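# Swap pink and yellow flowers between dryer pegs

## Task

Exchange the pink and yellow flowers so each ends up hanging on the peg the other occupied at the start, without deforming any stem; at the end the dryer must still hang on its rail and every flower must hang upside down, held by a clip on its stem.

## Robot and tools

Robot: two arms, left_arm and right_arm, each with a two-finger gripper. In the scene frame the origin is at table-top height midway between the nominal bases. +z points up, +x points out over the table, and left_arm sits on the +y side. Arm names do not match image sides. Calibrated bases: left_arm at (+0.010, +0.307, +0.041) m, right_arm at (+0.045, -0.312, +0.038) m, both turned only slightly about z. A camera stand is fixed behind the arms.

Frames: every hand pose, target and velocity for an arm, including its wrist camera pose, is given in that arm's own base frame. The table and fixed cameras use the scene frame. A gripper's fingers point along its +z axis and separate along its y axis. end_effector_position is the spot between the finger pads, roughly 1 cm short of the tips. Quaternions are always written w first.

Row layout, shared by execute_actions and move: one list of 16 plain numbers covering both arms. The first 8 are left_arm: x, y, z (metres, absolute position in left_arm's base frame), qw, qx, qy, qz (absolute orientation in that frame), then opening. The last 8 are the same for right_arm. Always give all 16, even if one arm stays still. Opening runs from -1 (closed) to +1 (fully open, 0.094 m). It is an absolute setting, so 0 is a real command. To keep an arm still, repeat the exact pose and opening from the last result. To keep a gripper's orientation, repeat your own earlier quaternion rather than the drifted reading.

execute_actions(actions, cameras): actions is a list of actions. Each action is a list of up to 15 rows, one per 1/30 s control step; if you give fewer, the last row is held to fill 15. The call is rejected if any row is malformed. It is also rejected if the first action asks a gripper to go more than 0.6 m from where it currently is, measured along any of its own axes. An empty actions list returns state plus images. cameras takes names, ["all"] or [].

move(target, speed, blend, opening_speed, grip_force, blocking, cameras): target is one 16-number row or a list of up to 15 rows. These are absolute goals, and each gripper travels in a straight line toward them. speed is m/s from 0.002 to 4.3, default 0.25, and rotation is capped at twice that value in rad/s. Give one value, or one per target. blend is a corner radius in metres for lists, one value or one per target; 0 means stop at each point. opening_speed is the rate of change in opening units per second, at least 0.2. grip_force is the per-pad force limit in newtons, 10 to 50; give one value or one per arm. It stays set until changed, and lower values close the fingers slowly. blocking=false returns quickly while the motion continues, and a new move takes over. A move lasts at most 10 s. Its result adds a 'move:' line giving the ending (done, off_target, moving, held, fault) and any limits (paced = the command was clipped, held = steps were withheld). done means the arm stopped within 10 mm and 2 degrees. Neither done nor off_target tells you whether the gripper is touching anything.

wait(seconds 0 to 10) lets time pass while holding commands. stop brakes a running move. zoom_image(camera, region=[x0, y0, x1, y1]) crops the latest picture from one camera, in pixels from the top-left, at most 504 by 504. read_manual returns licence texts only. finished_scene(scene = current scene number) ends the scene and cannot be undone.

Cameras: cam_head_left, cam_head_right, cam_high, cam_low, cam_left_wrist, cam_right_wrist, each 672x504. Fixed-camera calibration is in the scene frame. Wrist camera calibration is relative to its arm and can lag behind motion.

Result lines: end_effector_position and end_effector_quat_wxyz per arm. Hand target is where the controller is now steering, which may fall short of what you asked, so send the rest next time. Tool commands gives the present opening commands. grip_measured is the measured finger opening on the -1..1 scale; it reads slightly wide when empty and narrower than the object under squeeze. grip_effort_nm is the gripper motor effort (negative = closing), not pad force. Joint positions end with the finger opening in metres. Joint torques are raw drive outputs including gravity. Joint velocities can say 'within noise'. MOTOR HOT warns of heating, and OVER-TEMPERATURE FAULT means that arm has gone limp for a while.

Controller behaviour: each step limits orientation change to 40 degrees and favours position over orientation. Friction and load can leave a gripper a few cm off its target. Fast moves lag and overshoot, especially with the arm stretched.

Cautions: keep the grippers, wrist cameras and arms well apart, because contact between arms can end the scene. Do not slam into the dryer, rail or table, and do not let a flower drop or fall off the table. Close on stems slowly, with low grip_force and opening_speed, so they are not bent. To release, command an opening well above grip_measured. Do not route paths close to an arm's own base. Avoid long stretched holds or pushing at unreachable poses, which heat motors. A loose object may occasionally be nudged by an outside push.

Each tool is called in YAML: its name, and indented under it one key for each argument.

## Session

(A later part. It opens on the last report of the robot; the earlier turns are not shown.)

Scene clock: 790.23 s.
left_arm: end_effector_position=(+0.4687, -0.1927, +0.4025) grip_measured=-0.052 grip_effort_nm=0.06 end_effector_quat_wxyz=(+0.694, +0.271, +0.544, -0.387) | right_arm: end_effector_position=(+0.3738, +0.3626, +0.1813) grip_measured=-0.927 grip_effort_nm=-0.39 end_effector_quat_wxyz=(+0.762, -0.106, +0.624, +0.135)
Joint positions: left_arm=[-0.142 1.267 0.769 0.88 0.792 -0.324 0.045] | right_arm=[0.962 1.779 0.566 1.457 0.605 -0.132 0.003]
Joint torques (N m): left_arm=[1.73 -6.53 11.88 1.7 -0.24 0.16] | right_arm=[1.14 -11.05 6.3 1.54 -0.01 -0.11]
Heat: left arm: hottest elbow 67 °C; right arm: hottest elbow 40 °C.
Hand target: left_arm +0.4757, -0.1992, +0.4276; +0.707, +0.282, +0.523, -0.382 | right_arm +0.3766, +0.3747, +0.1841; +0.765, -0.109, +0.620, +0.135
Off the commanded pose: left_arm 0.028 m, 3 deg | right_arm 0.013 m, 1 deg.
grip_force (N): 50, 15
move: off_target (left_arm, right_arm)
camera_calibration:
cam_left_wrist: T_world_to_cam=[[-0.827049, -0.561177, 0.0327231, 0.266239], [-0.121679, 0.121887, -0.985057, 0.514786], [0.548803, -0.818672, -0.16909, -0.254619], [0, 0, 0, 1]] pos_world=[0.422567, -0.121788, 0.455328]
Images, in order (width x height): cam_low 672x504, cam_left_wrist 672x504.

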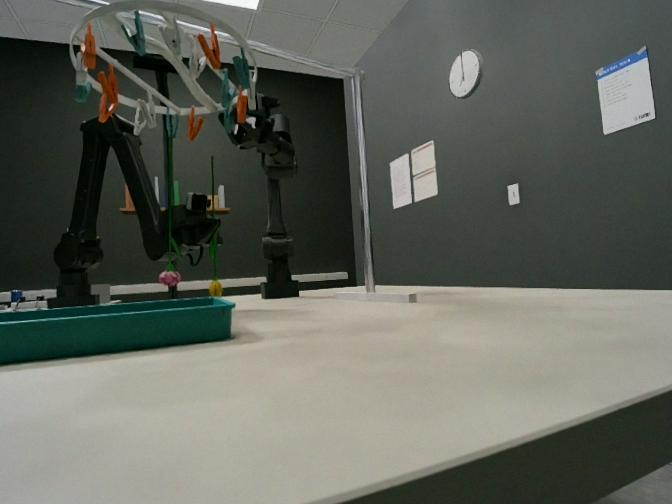

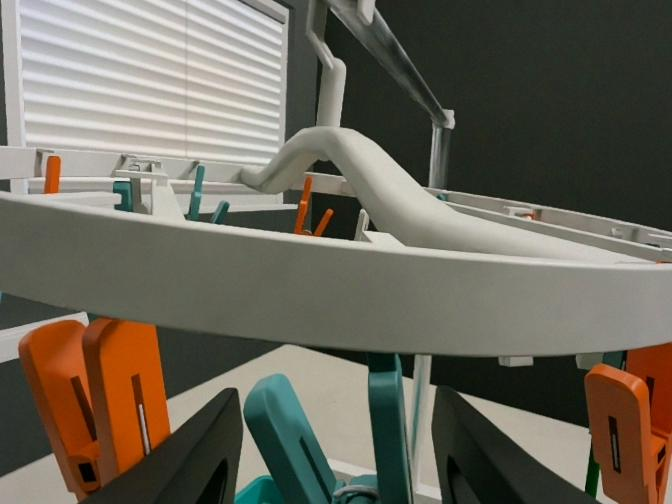

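move:
  target:
    - [0.4775, -0.200, 0.428, 0.7073, 0.2826, 0.5234, -0.3820, -0.64, 0.377, 0.375, 0.184, 0.7653, -0.1092, 0.6197, 0.1349, -1.0]
    - [0.4775, -0.200, 0.428, 0.7073, 0.2826, 0.5234, -0.3820, -0.64, 0.425, 0.388, 0.184, 0.7653, -0.1092, 0.6197, 0.1349, -1.0]
  speed: 0.12
  opening_speed: 0.5
  cameras: ["cam_low", "cam_left_wrist", "cam_high", "cam_head_left"]

zoom_image:
  camera: "cam_left_wrist"
  region: [168, 252, 504, 504]

zoom_image:
  camera: "cam_low"
  region: [190, 90, 270, 170]

zoom_image:
  camera: "cam_high"
  region: [250, 110, 390, 250]

Scene clock: 802.33 s.
left_arm: end_effector_position=(+0.4687, -0.1929, +0.4027) grip_measured=-0.583 grip_effort_nm=-1.06 end_effector_quat_wxyz=(+0.694, +0.271, +0.544, -0.387) | right_arm: end_effector_position=(+0.4151, +0.3808, +0.1807) grip_measured=-0.927 grip_effort_nm=-0.39 end_effector_quat_wxyz=(+0.763, -0.115, +0.623, +0.132)
Joint positions: left_arm=[-0.143 1.267 0.769 0.88 0.791 -0.323 0.02] | right_arm=[0.901 1.83 0.673 1.388 0.535 -0.132 0.003]
Joint torques (N m): left_arm=[1.67 -6.48 11.88 1.69 -0.22 0.17] | right_arm=[0.26 -12.63 6.9 1.54 -0.17 0.1]
Heat: left arm: hottest elbow 69 °C; right arm: hottest elbow 40 °C.
Hand target: left_arm +0.4758, -0.1994, +0.4275; +0.707, +0.282, +0.523, -0.382 | right_arm +0.4247, +0.3875, +0.1842; +0.765, -0.109, +0.620, +0.135
Off the commanded pose: left_arm 0.028 m, 3 deg | right_arm 0.013 m, 1 deg.
grip_force (N): 50, 15
move: off_target (left_arm, right_arm)
camera_calibration:
cam_left_wrist: T_world_to_cam=[[-0.826996, -0.561311, 0.0317458, 0.266501], [-0.120723, 0.122149, -0.985142, 0.514648], [0.549093, -0.818541, -0.16878, -0.254861], [0, 0, 0, 1]] pos_world=[0.422467, -0.121888, 0.455526]
Images, in order (width x height): cam_head_left 672x504, cam_high 672x504, cam_low 672x504, cam_left_wrist 672x504.

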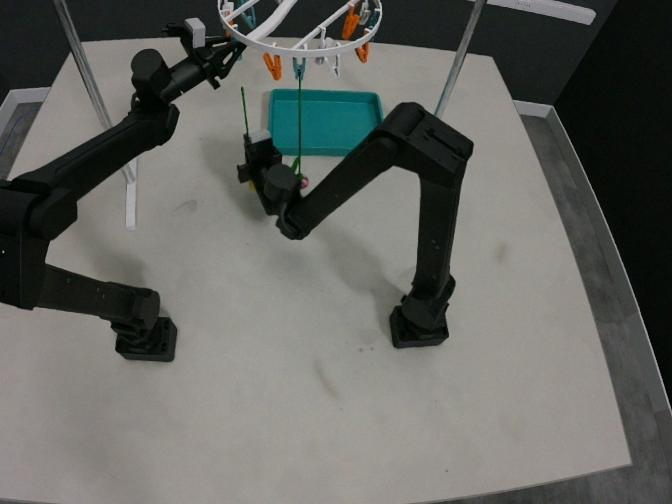

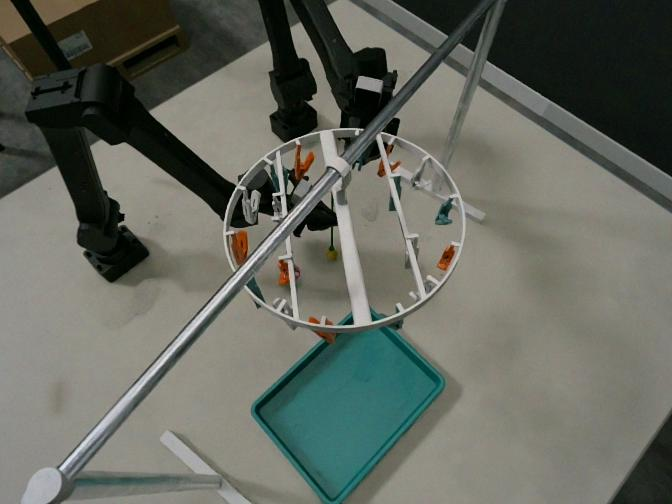

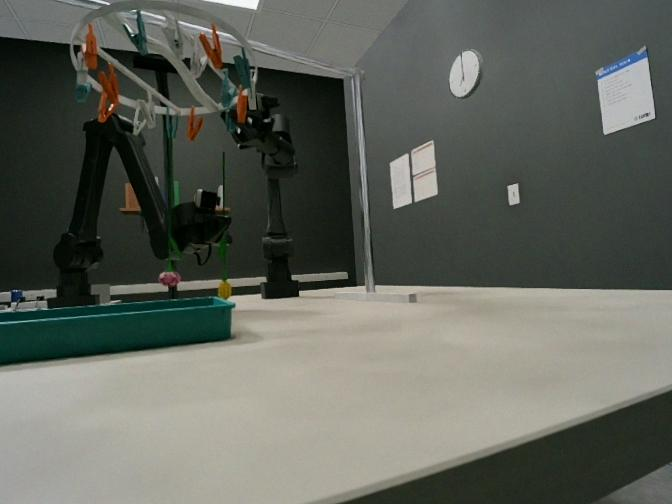

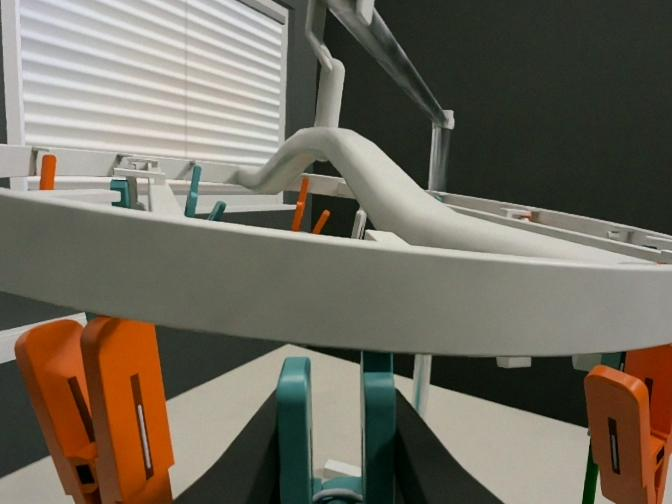

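Scaled by 1.500 from the camera's 672x504 image, which has a finer 960x720 frame.

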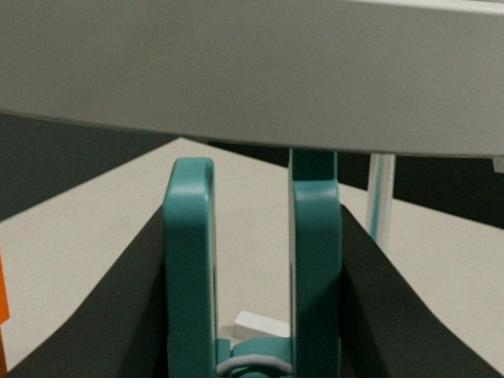

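Scaled by 6.300 from the camera's 672x504 image, which has a finer 960x720 frame.

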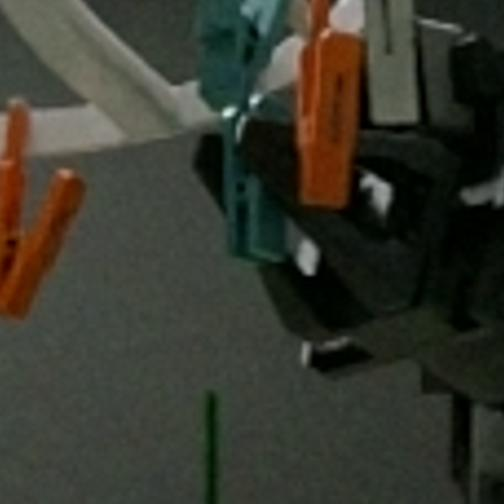

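Scaled by 3.600 from the camera's 672x504 image, which has a finer 960x720 frame.

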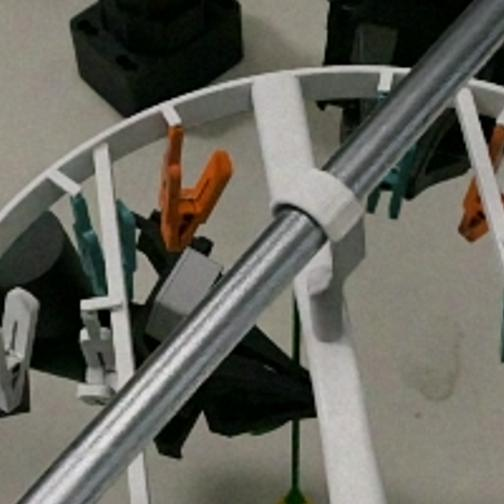

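zoom_image:
  camera: "cam_head_left"
  region: [180, 0, 320, 140]

zoom_image:
  camera: "cam_high"
  region: [320, 130, 380, 220]

Scaled by 3.600 from the camera's 672x504 image, which has a finer 960x720 frame.

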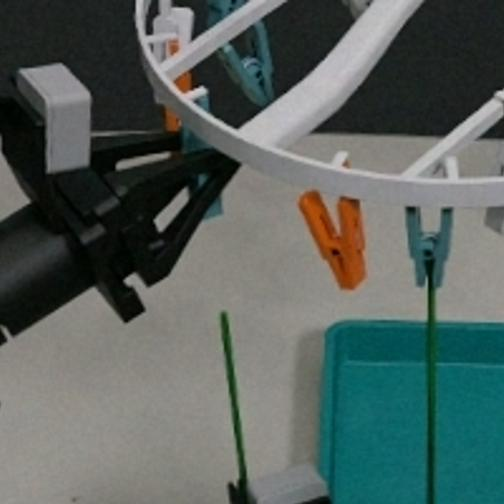

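Scaled by 5.600 from the camera's 672x504 image, which has a finer 960x720 frame.

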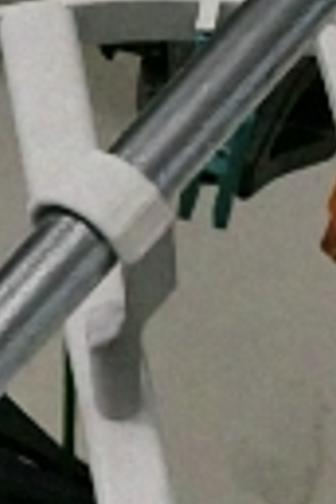

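move:
  target: [0.4775, -0.200, 0.428, 0.7073, 0.2826, 0.5234, -0.3820, -0.64, 0.4765, 0.396, 0.185, 0.7653, -0.1092, 0.6197, 0.1349, -1.0]
  speed: 0.1
  cameras: ["cam_low", "cam_high", "cam_head_left"]

zoom_image:
  camera: "cam_low"
  region: [190, 90, 270, 170]

zoom_image:
  camera: "cam_high"
  region: [320, 130, 380, 220]

zoom_image:
  camera: "cam_head_left"
  region: [200, 30, 290, 120]

Scene clock: 833.90 s.
left_arm: end_effector_position=(+0.4687, -0.1929, +0.4027) grip_measured=-0.583 grip_effort_nm=-1.06 end_effector_quat_wxyz=(+0.694, +0.271, +0.544, -0.387) | right_arm: end_effector_position=(+0.4650, +0.3897, +0.1809) grip_measured=-0.927 grip_effort_nm=-0.39 end_effector_quat_wxyz=(+0.762, -0.119, +0.623, +0.128)
Joint positions: left_arm=[-0.143 1.267 0.769 0.88 0.791 -0.323 0.02] | right_arm=[0.826 1.881 0.786 1.314 0.461 -0.121 0.003]
Joint torques (N m): left_arm=[1.73 -6.48 11.88 1.69 -0.22 0.17] | right_arm=[-0.03 -14.15 7.72 1.59 -0.14 0.19]
Heat: left arm: hottest elbow 74 °C; right arm: hottest elbow 40 °C.
Hand target: left_arm +0.4758, -0.1994, +0.4275; +0.707, +0.282, +0.523, -0.382 | right_arm +0.4760, +0.3955, +0.1851; +0.765, -0.109, +0.620, +0.135
Off the commanded pose: left_arm 0.028 m, 3 deg | right_arm 0.014 m, 1 deg.
grip_force (N): 50, 15
move: off_target (left_arm, right_arm)
Images, in order (width x height): cam_head_left 672x504, cam_high 672x504, cam_low 672x504.

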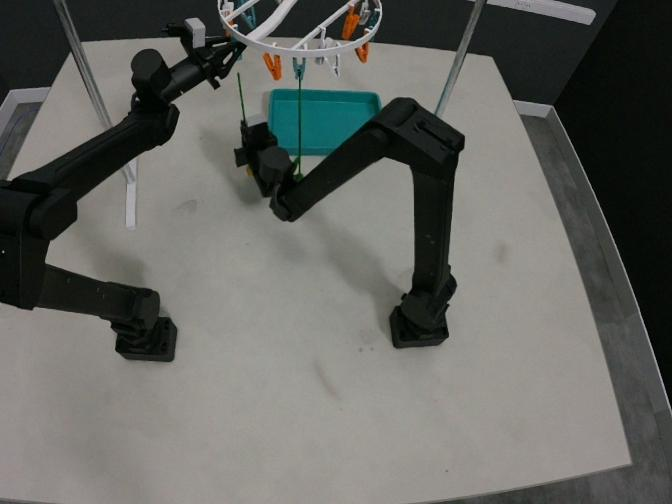

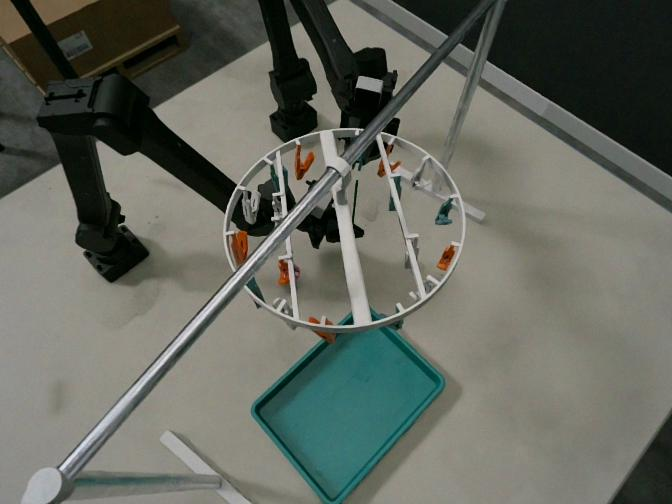

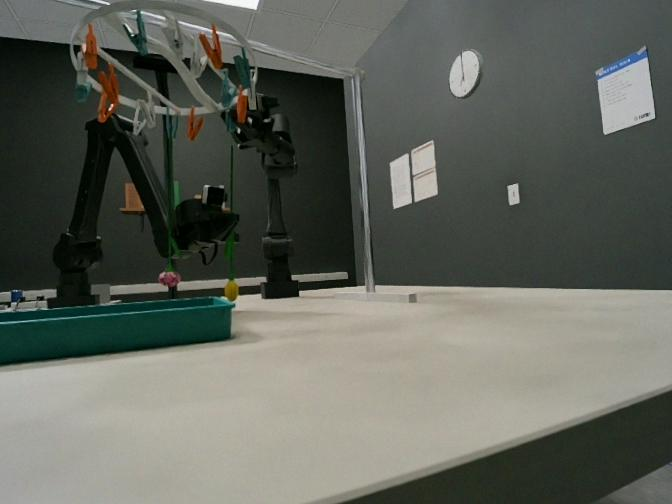

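Scaled by 6.300 from the camera's 672x504 image, which has a finer 960x720 frame.

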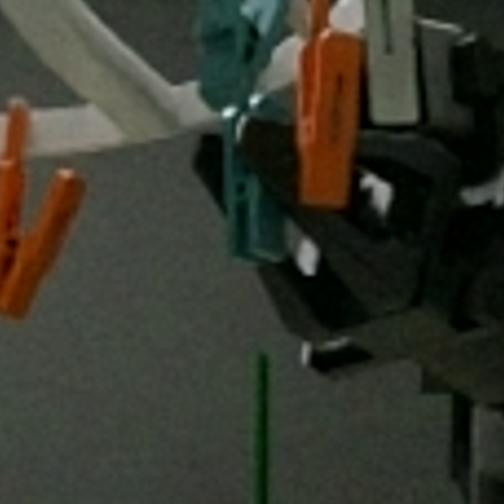

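Scaled by 5.600 from the camera's 672x504 image, which has a finer 960x720 frame.

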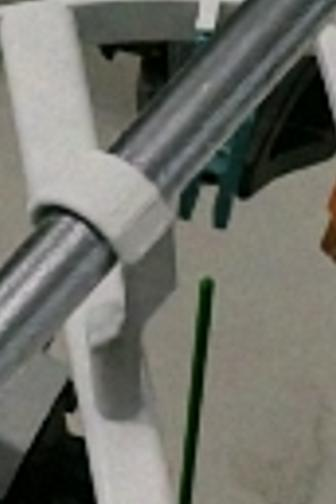

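Scaled by 5.600 from the camera's 672x504 image, which has a finer 960x720 frame.

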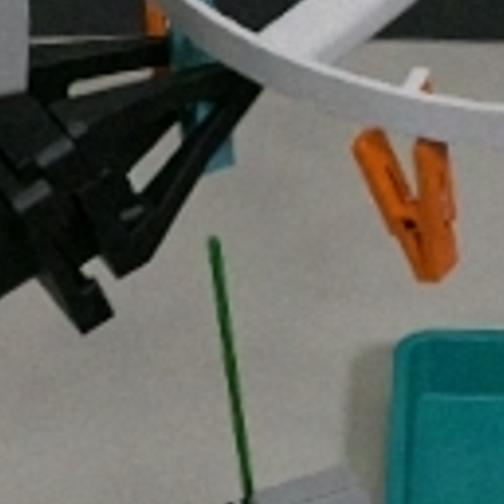

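move:
  target: [0.4775, -0.200, 0.428, 0.7073, 0.2826, 0.5234, -0.3820, -0.64, 0.4765, 0.391, 0.211, 0.7653, -0.1092, 0.6197, 0.1349, -1.0]
  speed: 0.08
  cameras: ["cam_low", "cam_high", "cam_head_left"]

zoom_image:
  camera: "cam_low"
  region: [205, 100, 255, 160]

zoom_image:
  camera: "cam_high"
  region: [330, 140, 380, 200]

zoom_image:
  camera: "cam_head_left"
  region: [205, 30, 265, 100]

Scene clock: 850.13 s.
left_arm: end_effector_position=(+0.4687, -0.1929, +0.4027) grip_measured=-0.583 grip_effort_nm=-1.06 end_effector_quat_wxyz=(+0.694, +0.271, +0.544, -0.387) | right_arm: end_effector_position=(+0.4663, +0.3890, +0.1974) grip_measured=-0.927 grip_effort_nm=-0.39 end_effector_quat_wxyz=(+0.759, -0.123, +0.627, +0.127)
Joint positions: left_arm=[-0.143 1.267 0.769 0.88 0.791 -0.323 0.02] | right_arm=[0.822 1.827 0.787 1.247 0.454 -0.12 0.003]
Joint torques (N m): left_arm=[1.73 -6.48 11.89 1.69 -0.22 0.17] | right_arm=[-0.32 -15.79 7.42 1.57 -0.14 0.2]
Heat: left arm: hottest elbow 75 °C; right arm: hottest elbow 40 °C.
Hand target: left_arm +0.4758, -0.1994, +0.4275; +0.707, +0.282, +0.523, -0.382 | right_arm +0.4759, +0.3906, +0.2111; +0.765, -0.109, +0.620, +0.135
Off the commanded pose: left_arm 0.028 m, 3 deg | right_arm 0.017 m, 2 deg.
grip_force (N): 50, 15
move: off_target (left_arm, right_arm)
Images, in order (width x height): cam_head_left 672x504, cam_high 672x504, cam_low 672x504.

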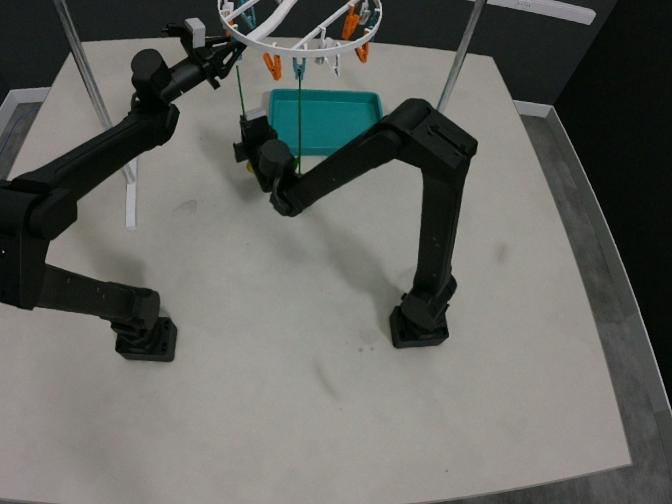

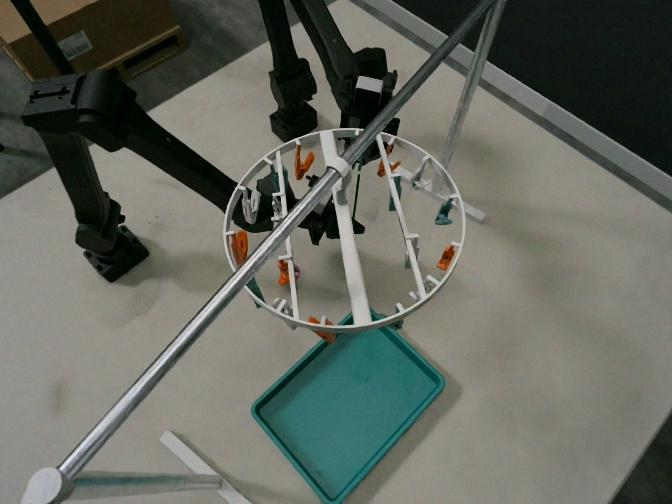

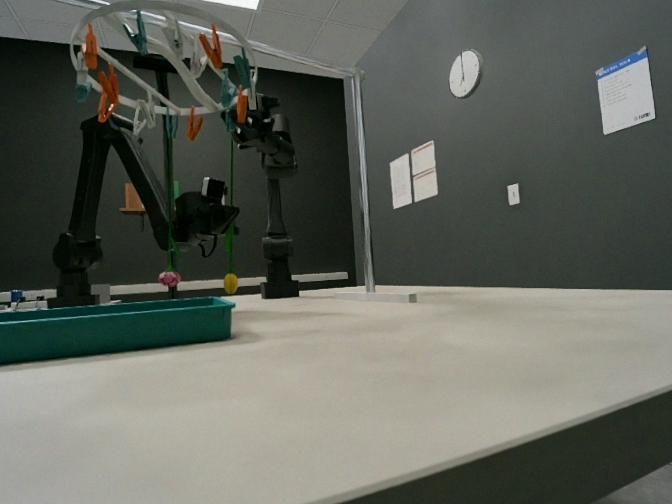

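Scaled by 8.400 from the camera's 672x504 image, which has a finer 960x720 frame.

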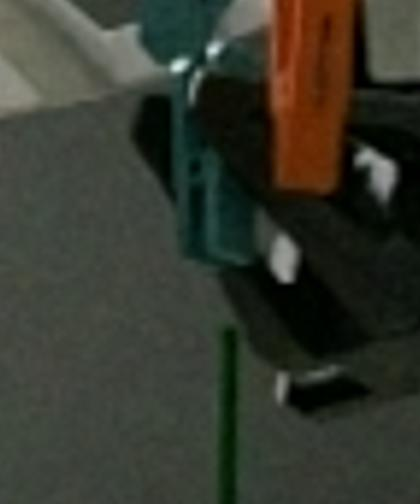

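Scaled by 8.400 from the camera's 672x504 image, which has a finer 960x720 frame.

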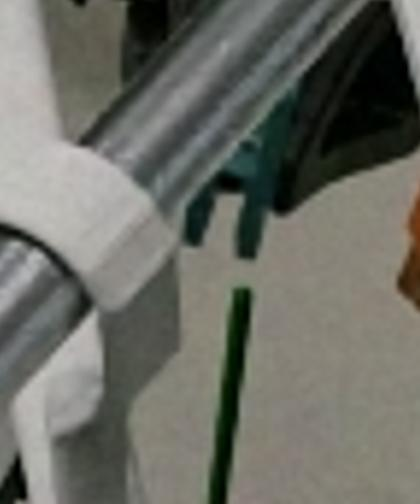

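Scaled by 7.200 from the camera's 672x504 image, which has a finer 960x720 frame.

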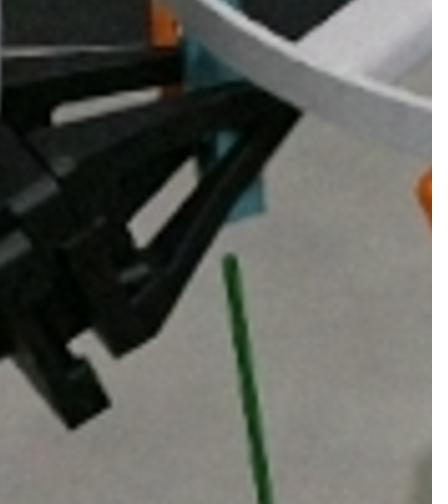

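move:
  target: [0.4775, -0.200, 0.428, 0.7073, 0.2826, 0.5234, -0.3820, -0.64, 0.4740, 0.381, 0.209, 0.7653, -0.1092, 0.6197, 0.1349, -1.0]
  speed: 0.06
  cameras: ["cam_low", "cam_high", "cam_head_left"]

zoom_image:
  camera: "cam_high"
  region: [330, 140, 380, 200]

zoom_image:
  camera: "cam_low"
  region: [205, 100, 255, 160]

zoom_image:
  camera: "cam_head_left"
  region: [205, 30, 265, 100]

Scene clock: 861.30 s.
left_arm: end_effector_position=(+0.4687, -0.1929, +0.4027) grip_measured=-0.583 grip_effort_nm=-1.06 end_effector_quat_wxyz=(+0.694, +0.271, +0.544, -0.387) | right_arm: end_effector_position=(+0.4701, +0.3854, +0.1976) grip_measured=-0.927 grip_effort_nm=-0.39 end_effector_quat_wxyz=(+0.759, -0.122, +0.626, +0.127)
Joint positions: left_arm=[-0.143 1.267 0.769 0.88 0.791 -0.323 0.02] | right_arm=[0.811 1.827 0.787 1.247 0.443 -0.117 0.003]
Joint torques (N m): left_arm=[1.67 -6.53 11.86 1.7 -0.22 0.17] | right_arm=[-0.21 -16.56 5.6 2.19 -0.15 0.2]
Heat: left arm: hottest elbow 76 °C; right arm: hottest elbow 39 °C.
Hand target: left_arm +0.4758, -0.1994, +0.4275; +0.707, +0.282, +0.523, -0.382 | right_arm +0.4739, +0.3809, +0.2089; +0.765, -0.109, +0.620, +0.135
Off the commanded pose: left_arm 0.028 m, 3 deg | right_arm 0.013 m, 2 deg.
grip_force (N): 50, 15
move: off_target (left_arm, right_arm)
Images, in order (width x height): cam_head_left 672x504, cam_high 672x504, cam_low 672x504.

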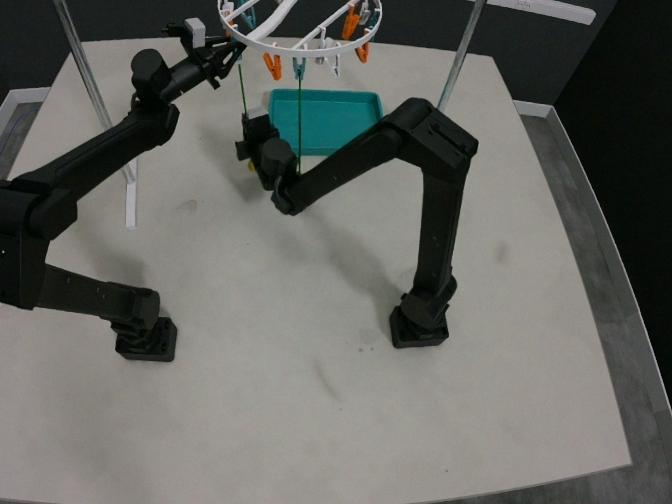

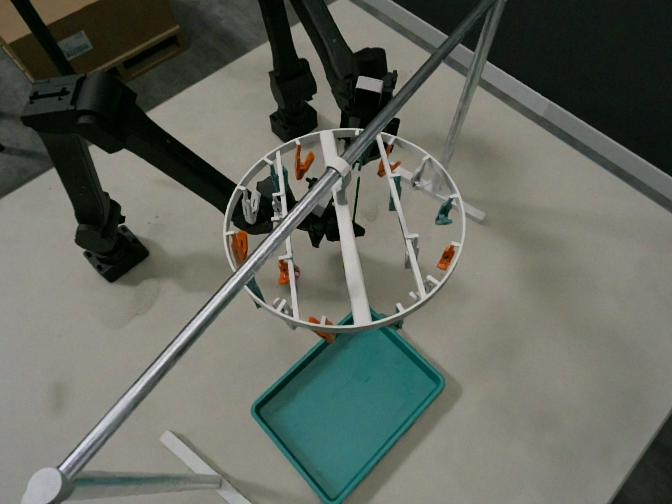

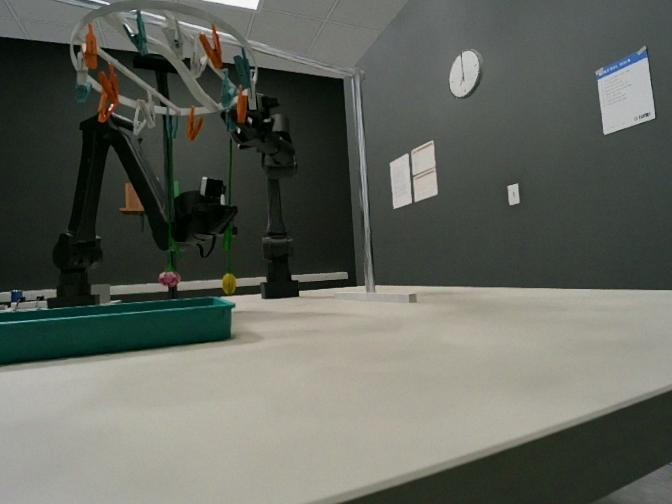

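Scaled by 8.400 from the camera's 672x504 image, which has a finer 960x720 frame.

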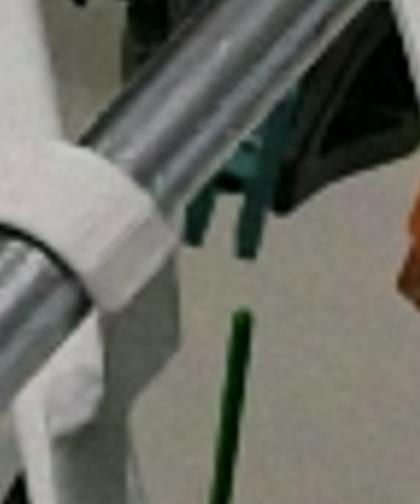

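Scaled by 8.400 from the camera's 672x504 image, which has a finer 960x720 frame.

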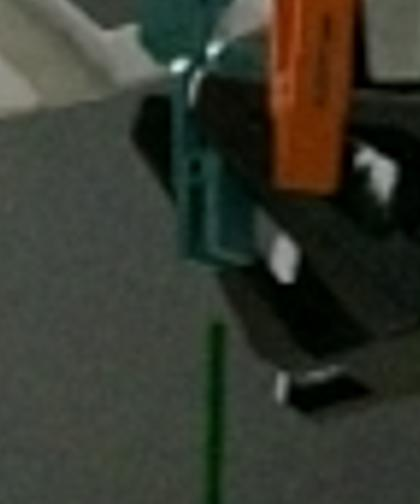

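Scaled by 7.200 from the camera's 672x504 image, which has a finer 960x720 frame.

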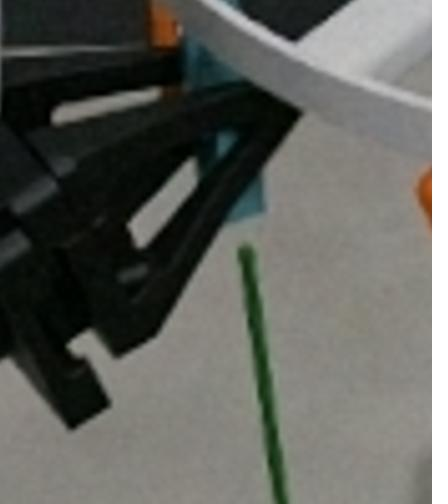

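move:
  target: [0.4775, -0.200, 0.428, 0.7073, 0.2826, 0.5234, -0.3820, -0.64, 0.4630, 0.3765, 0.219, 0.7653, -0.1092, 0.6197, 0.1349, -1.0]
  speed: 0.06
  cameras: ["cam_low", "cam_high"]

zoom_image:
  camera: "cam_high"
  region: [330, 140, 380, 200]

zoom_image:
  camera: "cam_low"
  region: [205, 100, 255, 160]

Scene clock: 866.93 s.
left_arm: end_effector_position=(+0.4687, -0.1929, +0.4027) grip_measured=-0.583 grip_effort_nm=-1.06 end_effector_quat_wxyz=(+0.694, +0.271, +0.544, -0.387) | right_arm: end_effector_position=(+0.4649, +0.3786, +0.2186) grip_measured=-0.927 grip_effort_nm=-0.38 end_effector_quat_wxyz=(+0.768, -0.113, +0.617, +0.131)
Joint positions: left_arm=[-0.143 1.267 0.769 0.88 0.791 -0.323 0.02] | right_arm=[0.811 1.779 0.771 1.247 0.449 -0.117 0.003]
Joint velocities: left_arm=[within noise] | right_arm=[-0.005 -0.005 -0.046 0.002 -0.022 0.007 0.001]
Joint torques (N m): left_arm=[1.79 -6.53 11.86 1.72 -0.22 0.17] | right_arm=[0.79 -15.74 4.83 1.58 0.03 0.17]
Heat: left arm: hottest elbow 76 °C; right arm: hottest elbow 39 °C.
Hand target: left_arm +0.4758, -0.1994, +0.4275; +0.707, +0.282, +0.523, -0.382 | right_arm +0.4630, +0.3765, +0.2190; +0.765, -0.109, +0.620, +0.135
Off the commanded pose: left_arm 0.028 m, 3 deg | right_arm 0.003 m, 1 deg.
grip_force (N): 50, 15
move: off_target (left_arm)
Images, in order (width x height): cam_high 672x504, cam_low 672x504.

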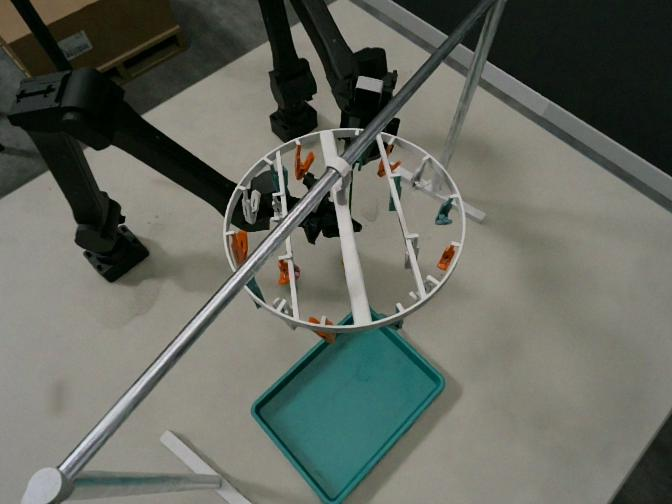

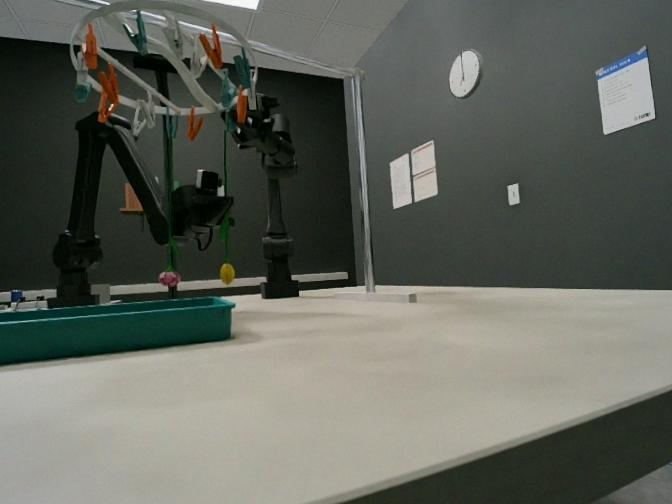

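Scaled by 8.400 from the camera's 672x504 image, which has a finer 960x720 frame.

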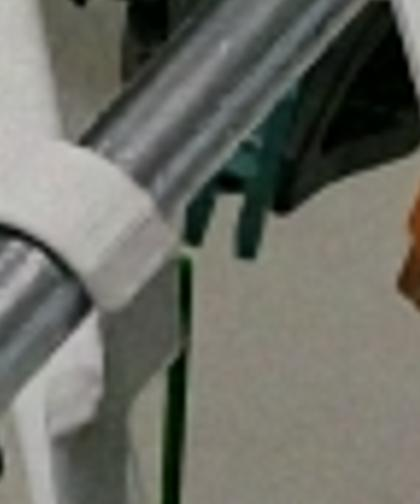

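Scaled by 8.400 from the camera's 672x504 image, which has a finer 960x720 frame.

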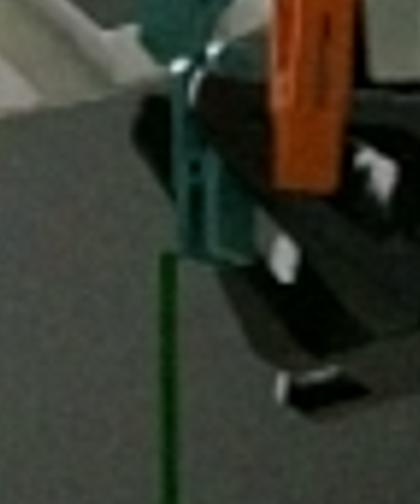

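move:
  target: [0.4775, -0.200, 0.428, 0.7073, 0.2826, 0.5234, -0.3820, -0.64, 0.4725, 0.3932, 0.2045, 0.7653, -0.1092, 0.6197, 0.1349, -1.0]
  speed: 0.06
  cameras: ["cam_low", "cam_high"]

zoom_image:
  camera: "cam_high"
  region: [330, 140, 380, 200]

zoom_image:
  camera: "cam_low"
  region: [205, 100, 255, 160]

Scene clock: 879.73 s.
left_arm: end_effector_position=(+0.4687, -0.1929, +0.4027) grip_measured=-0.583 grip_effort_nm=-1.06 end_effector_quat_wxyz=(+0.694, +0.271, +0.544, -0.387) | right_arm: end_effector_position=(+0.4679, +0.3798, +0.1902) grip_measured=-0.927 grip_effort_nm=-0.39 end_effector_quat_wxyz=(+0.755, -0.121, +0.633, +0.119)
Joint positions: left_arm=[-0.143 1.267 0.769 0.88 0.791 -0.323 0.02] | right_arm=[0.811 1.828 0.771 1.247 0.459 -0.117 0.003]
Joint torques (N m): left_arm=[1.73 -6.48 11.86 1.7 -0.22 0.17] | right_arm=[1.49 -14.51 8.08 2.45 0.04 0.15]
Heat: left arm: hottest elbow 76 °C; right arm: hottest elbow 38 °C.
Hand target: left_arm +0.4758, -0.1994, +0.4275; +0.707, +0.282, +0.523, -0.382 | right_arm +0.4717, +0.3927, +0.2047; +0.765, -0.109, +0.620, +0.135
Off the commanded pose: left_arm 0.028 m, 3 deg | right_arm 0.020 m, 3 deg.
grip_force (N): 50, 15
move: off_target (left_arm, right_arm)
Images, in order (width x height): cam_high 672x504, cam_low 672x504.

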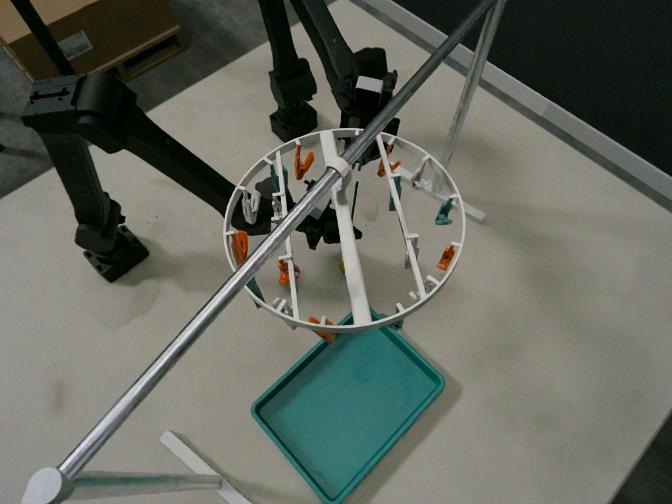

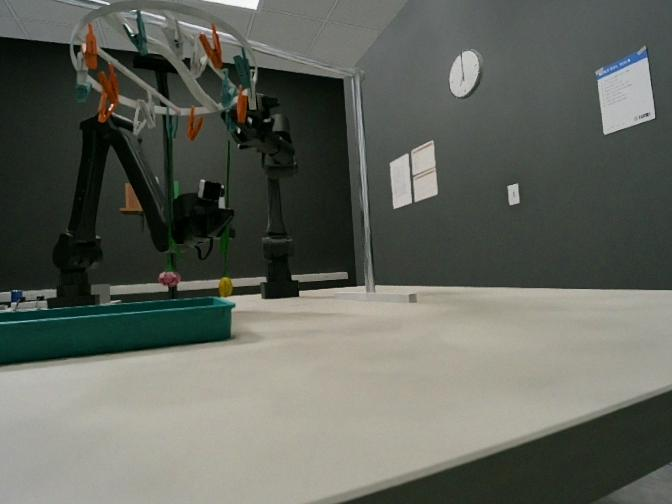

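Scaled by 8.400 from the camera's 672x504 image, which has a finer 960x720 frame.

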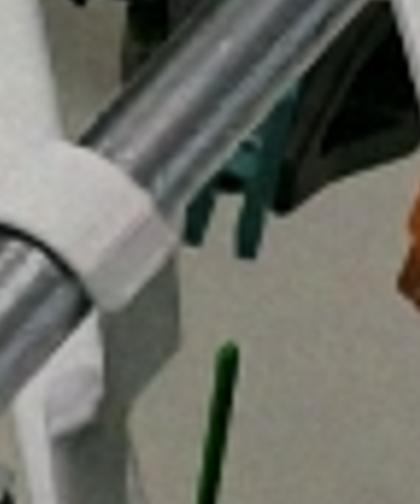

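Scaled by 8.400 from the camera's 672x504 image, which has a finer 960x720 frame.

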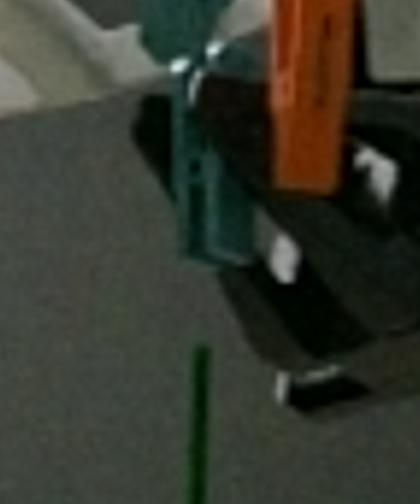

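move:
  target: [0.4775, -0.200, 0.428, 0.7073, 0.2826, 0.5234, -0.3820, -0.64, 0.4700, 0.3955, 0.220, 0.7653, -0.1092, 0.6197, 0.1349, -1.0]
  speed: 0.05
  cameras: ["cam_low", "cam_high"]

zoom_image:
  camera: "cam_high"
  region: [330, 140, 380, 200]

zoom_image:
  camera: "cam_low"
  region: [205, 100, 255, 160]

Scene clock: 888.73 s.
left_arm: end_effector_position=(+0.4687, -0.1929, +0.4027) grip_measured=-0.583 grip_effort_nm=-1.06 end_effector_quat_wxyz=(+0.694, +0.271, +0.544, -0.387) | right_arm: end_effector_position=(+0.4651, +0.3818, +0.1985) grip_measured=-0.927 grip_effort_nm=-0.39 end_effector_quat_wxyz=(+0.755, -0.120, +0.633, +0.120)
Joint positions: left_arm=[-0.143 1.267 0.769 0.88 0.791 -0.323 0.02] | right_arm=[0.819 1.805 0.771 1.225 0.466 -0.117 0.003]
Joint torques (N m): left_arm=[1.73 -6.48 11.86 1.7 -0.22 0.17] | right_arm=[1.2 -15.91 8.43 1.55 0.04 0.13]
Heat: left arm: hottest elbow 77 °C; right arm: hottest elbow 38 °C.
Hand target: left_arm +0.4758, -0.1994, +0.4275; +0.707, +0.282, +0.523, -0.382 | right_arm +0.4690, +0.3947, +0.2203; +0.765, -0.109, +0.620, +0.135
Off the commanded pose: left_arm 0.028 m, 3 deg | right_arm 0.026 m, 3 deg.
grip_force (N): 50, 15
move: off_target (left_arm, right_arm)
Images, in order (width x height): cam_high 672x504, cam_low 672x504.

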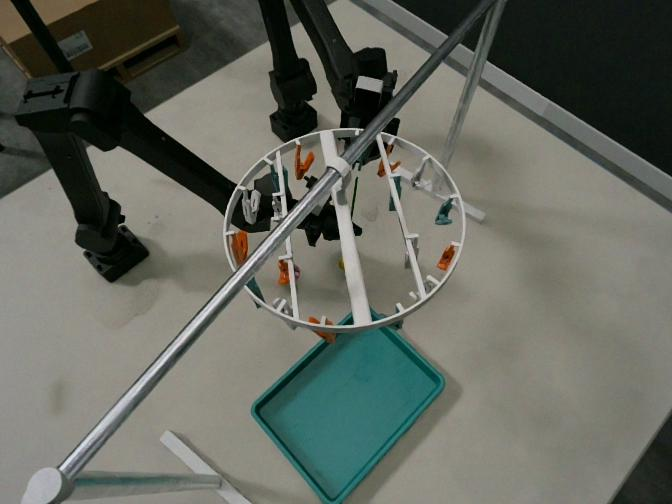

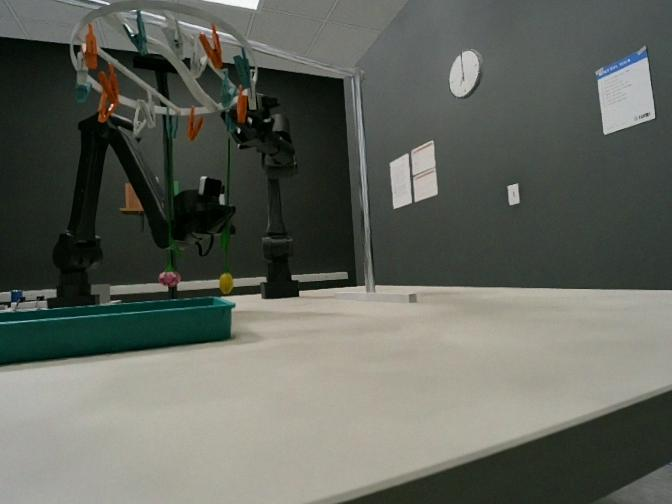

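Scaled by 8.400 from the camera's 672x504 image, which has a finer 960x720 frame.

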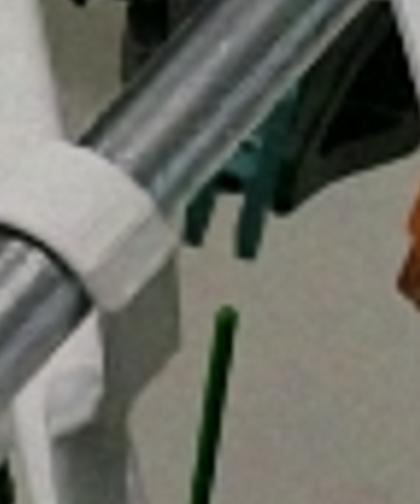

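Scaled by 8.400 from the camera's 672x504 image, which has a finer 960x720 frame.

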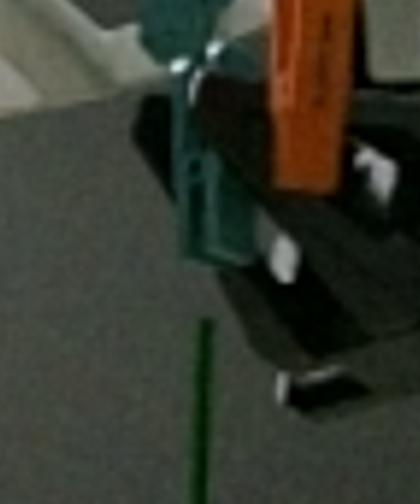

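move:
  target: [0.4775, -0.200, 0.428, 0.7073, 0.2826, 0.5234, -0.3820, -0.64, 0.4675, 0.3955, 0.230, 0.7653, -0.1092, 0.6197, 0.1349, -1.0]
  speed: 0.05
  cameras: ["cam_low", "cam_high"]

zoom_image:
  camera: "cam_high"
  region: [330, 140, 380, 200]

zoom_image:
  camera: "cam_low"
  region: [205, 100, 255, 160]

Scene clock: 894.90 s.
left_arm: end_effector_position=(+0.4687, -0.1929, +0.4027) grip_measured=-0.583 grip_effort_nm=-1.06 end_effector_quat_wxyz=(+0.694, +0.271, +0.544, -0.387) | right_arm: end_effector_position=(+0.4633, +0.3824, +0.2080) grip_measured=-0.927 grip_effort_nm=-0.39 end_effector_quat_wxyz=(+0.755, -0.120, +0.633, +0.120)
Joint positions: left_arm=[-0.143 1.267 0.769 0.88 0.791 -0.323 0.02] | right_arm=[0.822 1.777 0.771 1.198 0.47 -0.117 0.003]
Joint torques (N m): left_arm=[1.67 -6.48 11.86 1.69 -0.22 0.17] | right_arm=[1.49 -15.74 8.49 1.55 0.04 0.11]
Heat: left arm: hottest elbow 77 °C; right arm: hottest elbow 38 °C.
Hand target: left_arm +0.4758, -0.1994, +0.4275; +0.707, +0.282, +0.523, -0.382 | right_arm +0.4665, +0.3947, +0.2303; +0.765, -0.109, +0.620, +0.135
Off the commanded pose: left_arm 0.028 m, 3 deg | right_arm 0.026 m, 3 deg.
grip_force (N): 50, 15
move: off_target (left_arm, right_arm)
Images, in order (width x height): cam_high 672x504, cam_low 672x504.

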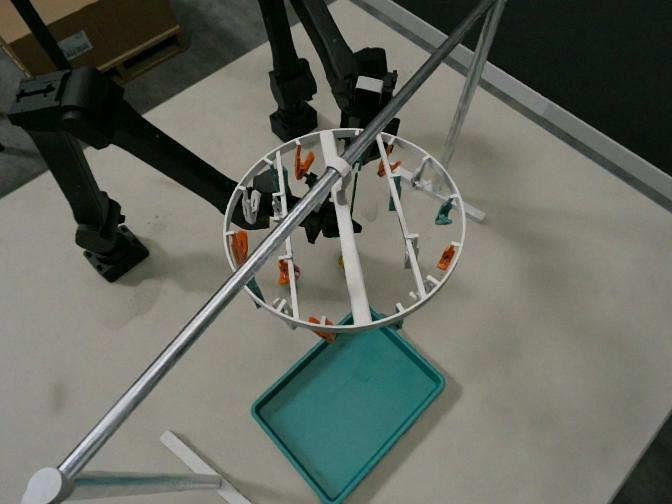

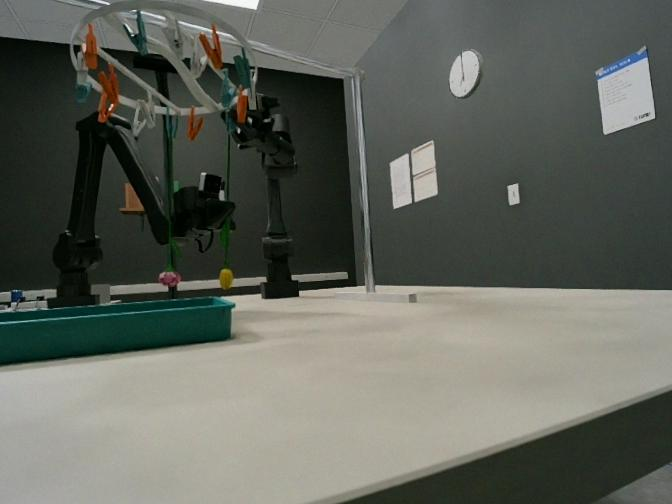

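Scaled by 8.400 from the camera's 672x504 image, which has a finer 960x720 frame.

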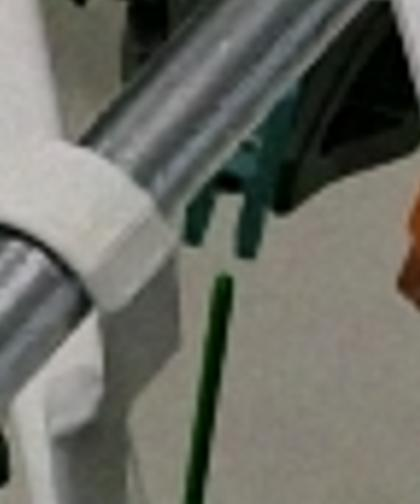

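Scaled by 8.400 from the camera's 672x504 image, which has a finer 960x720 frame.

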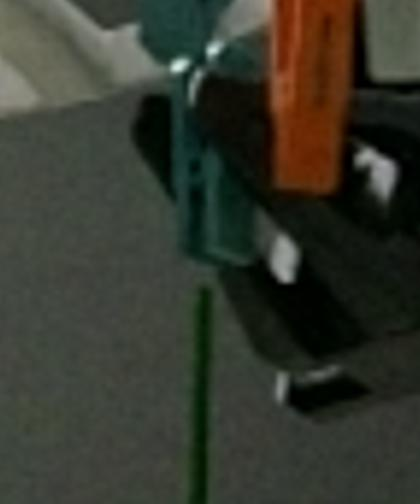

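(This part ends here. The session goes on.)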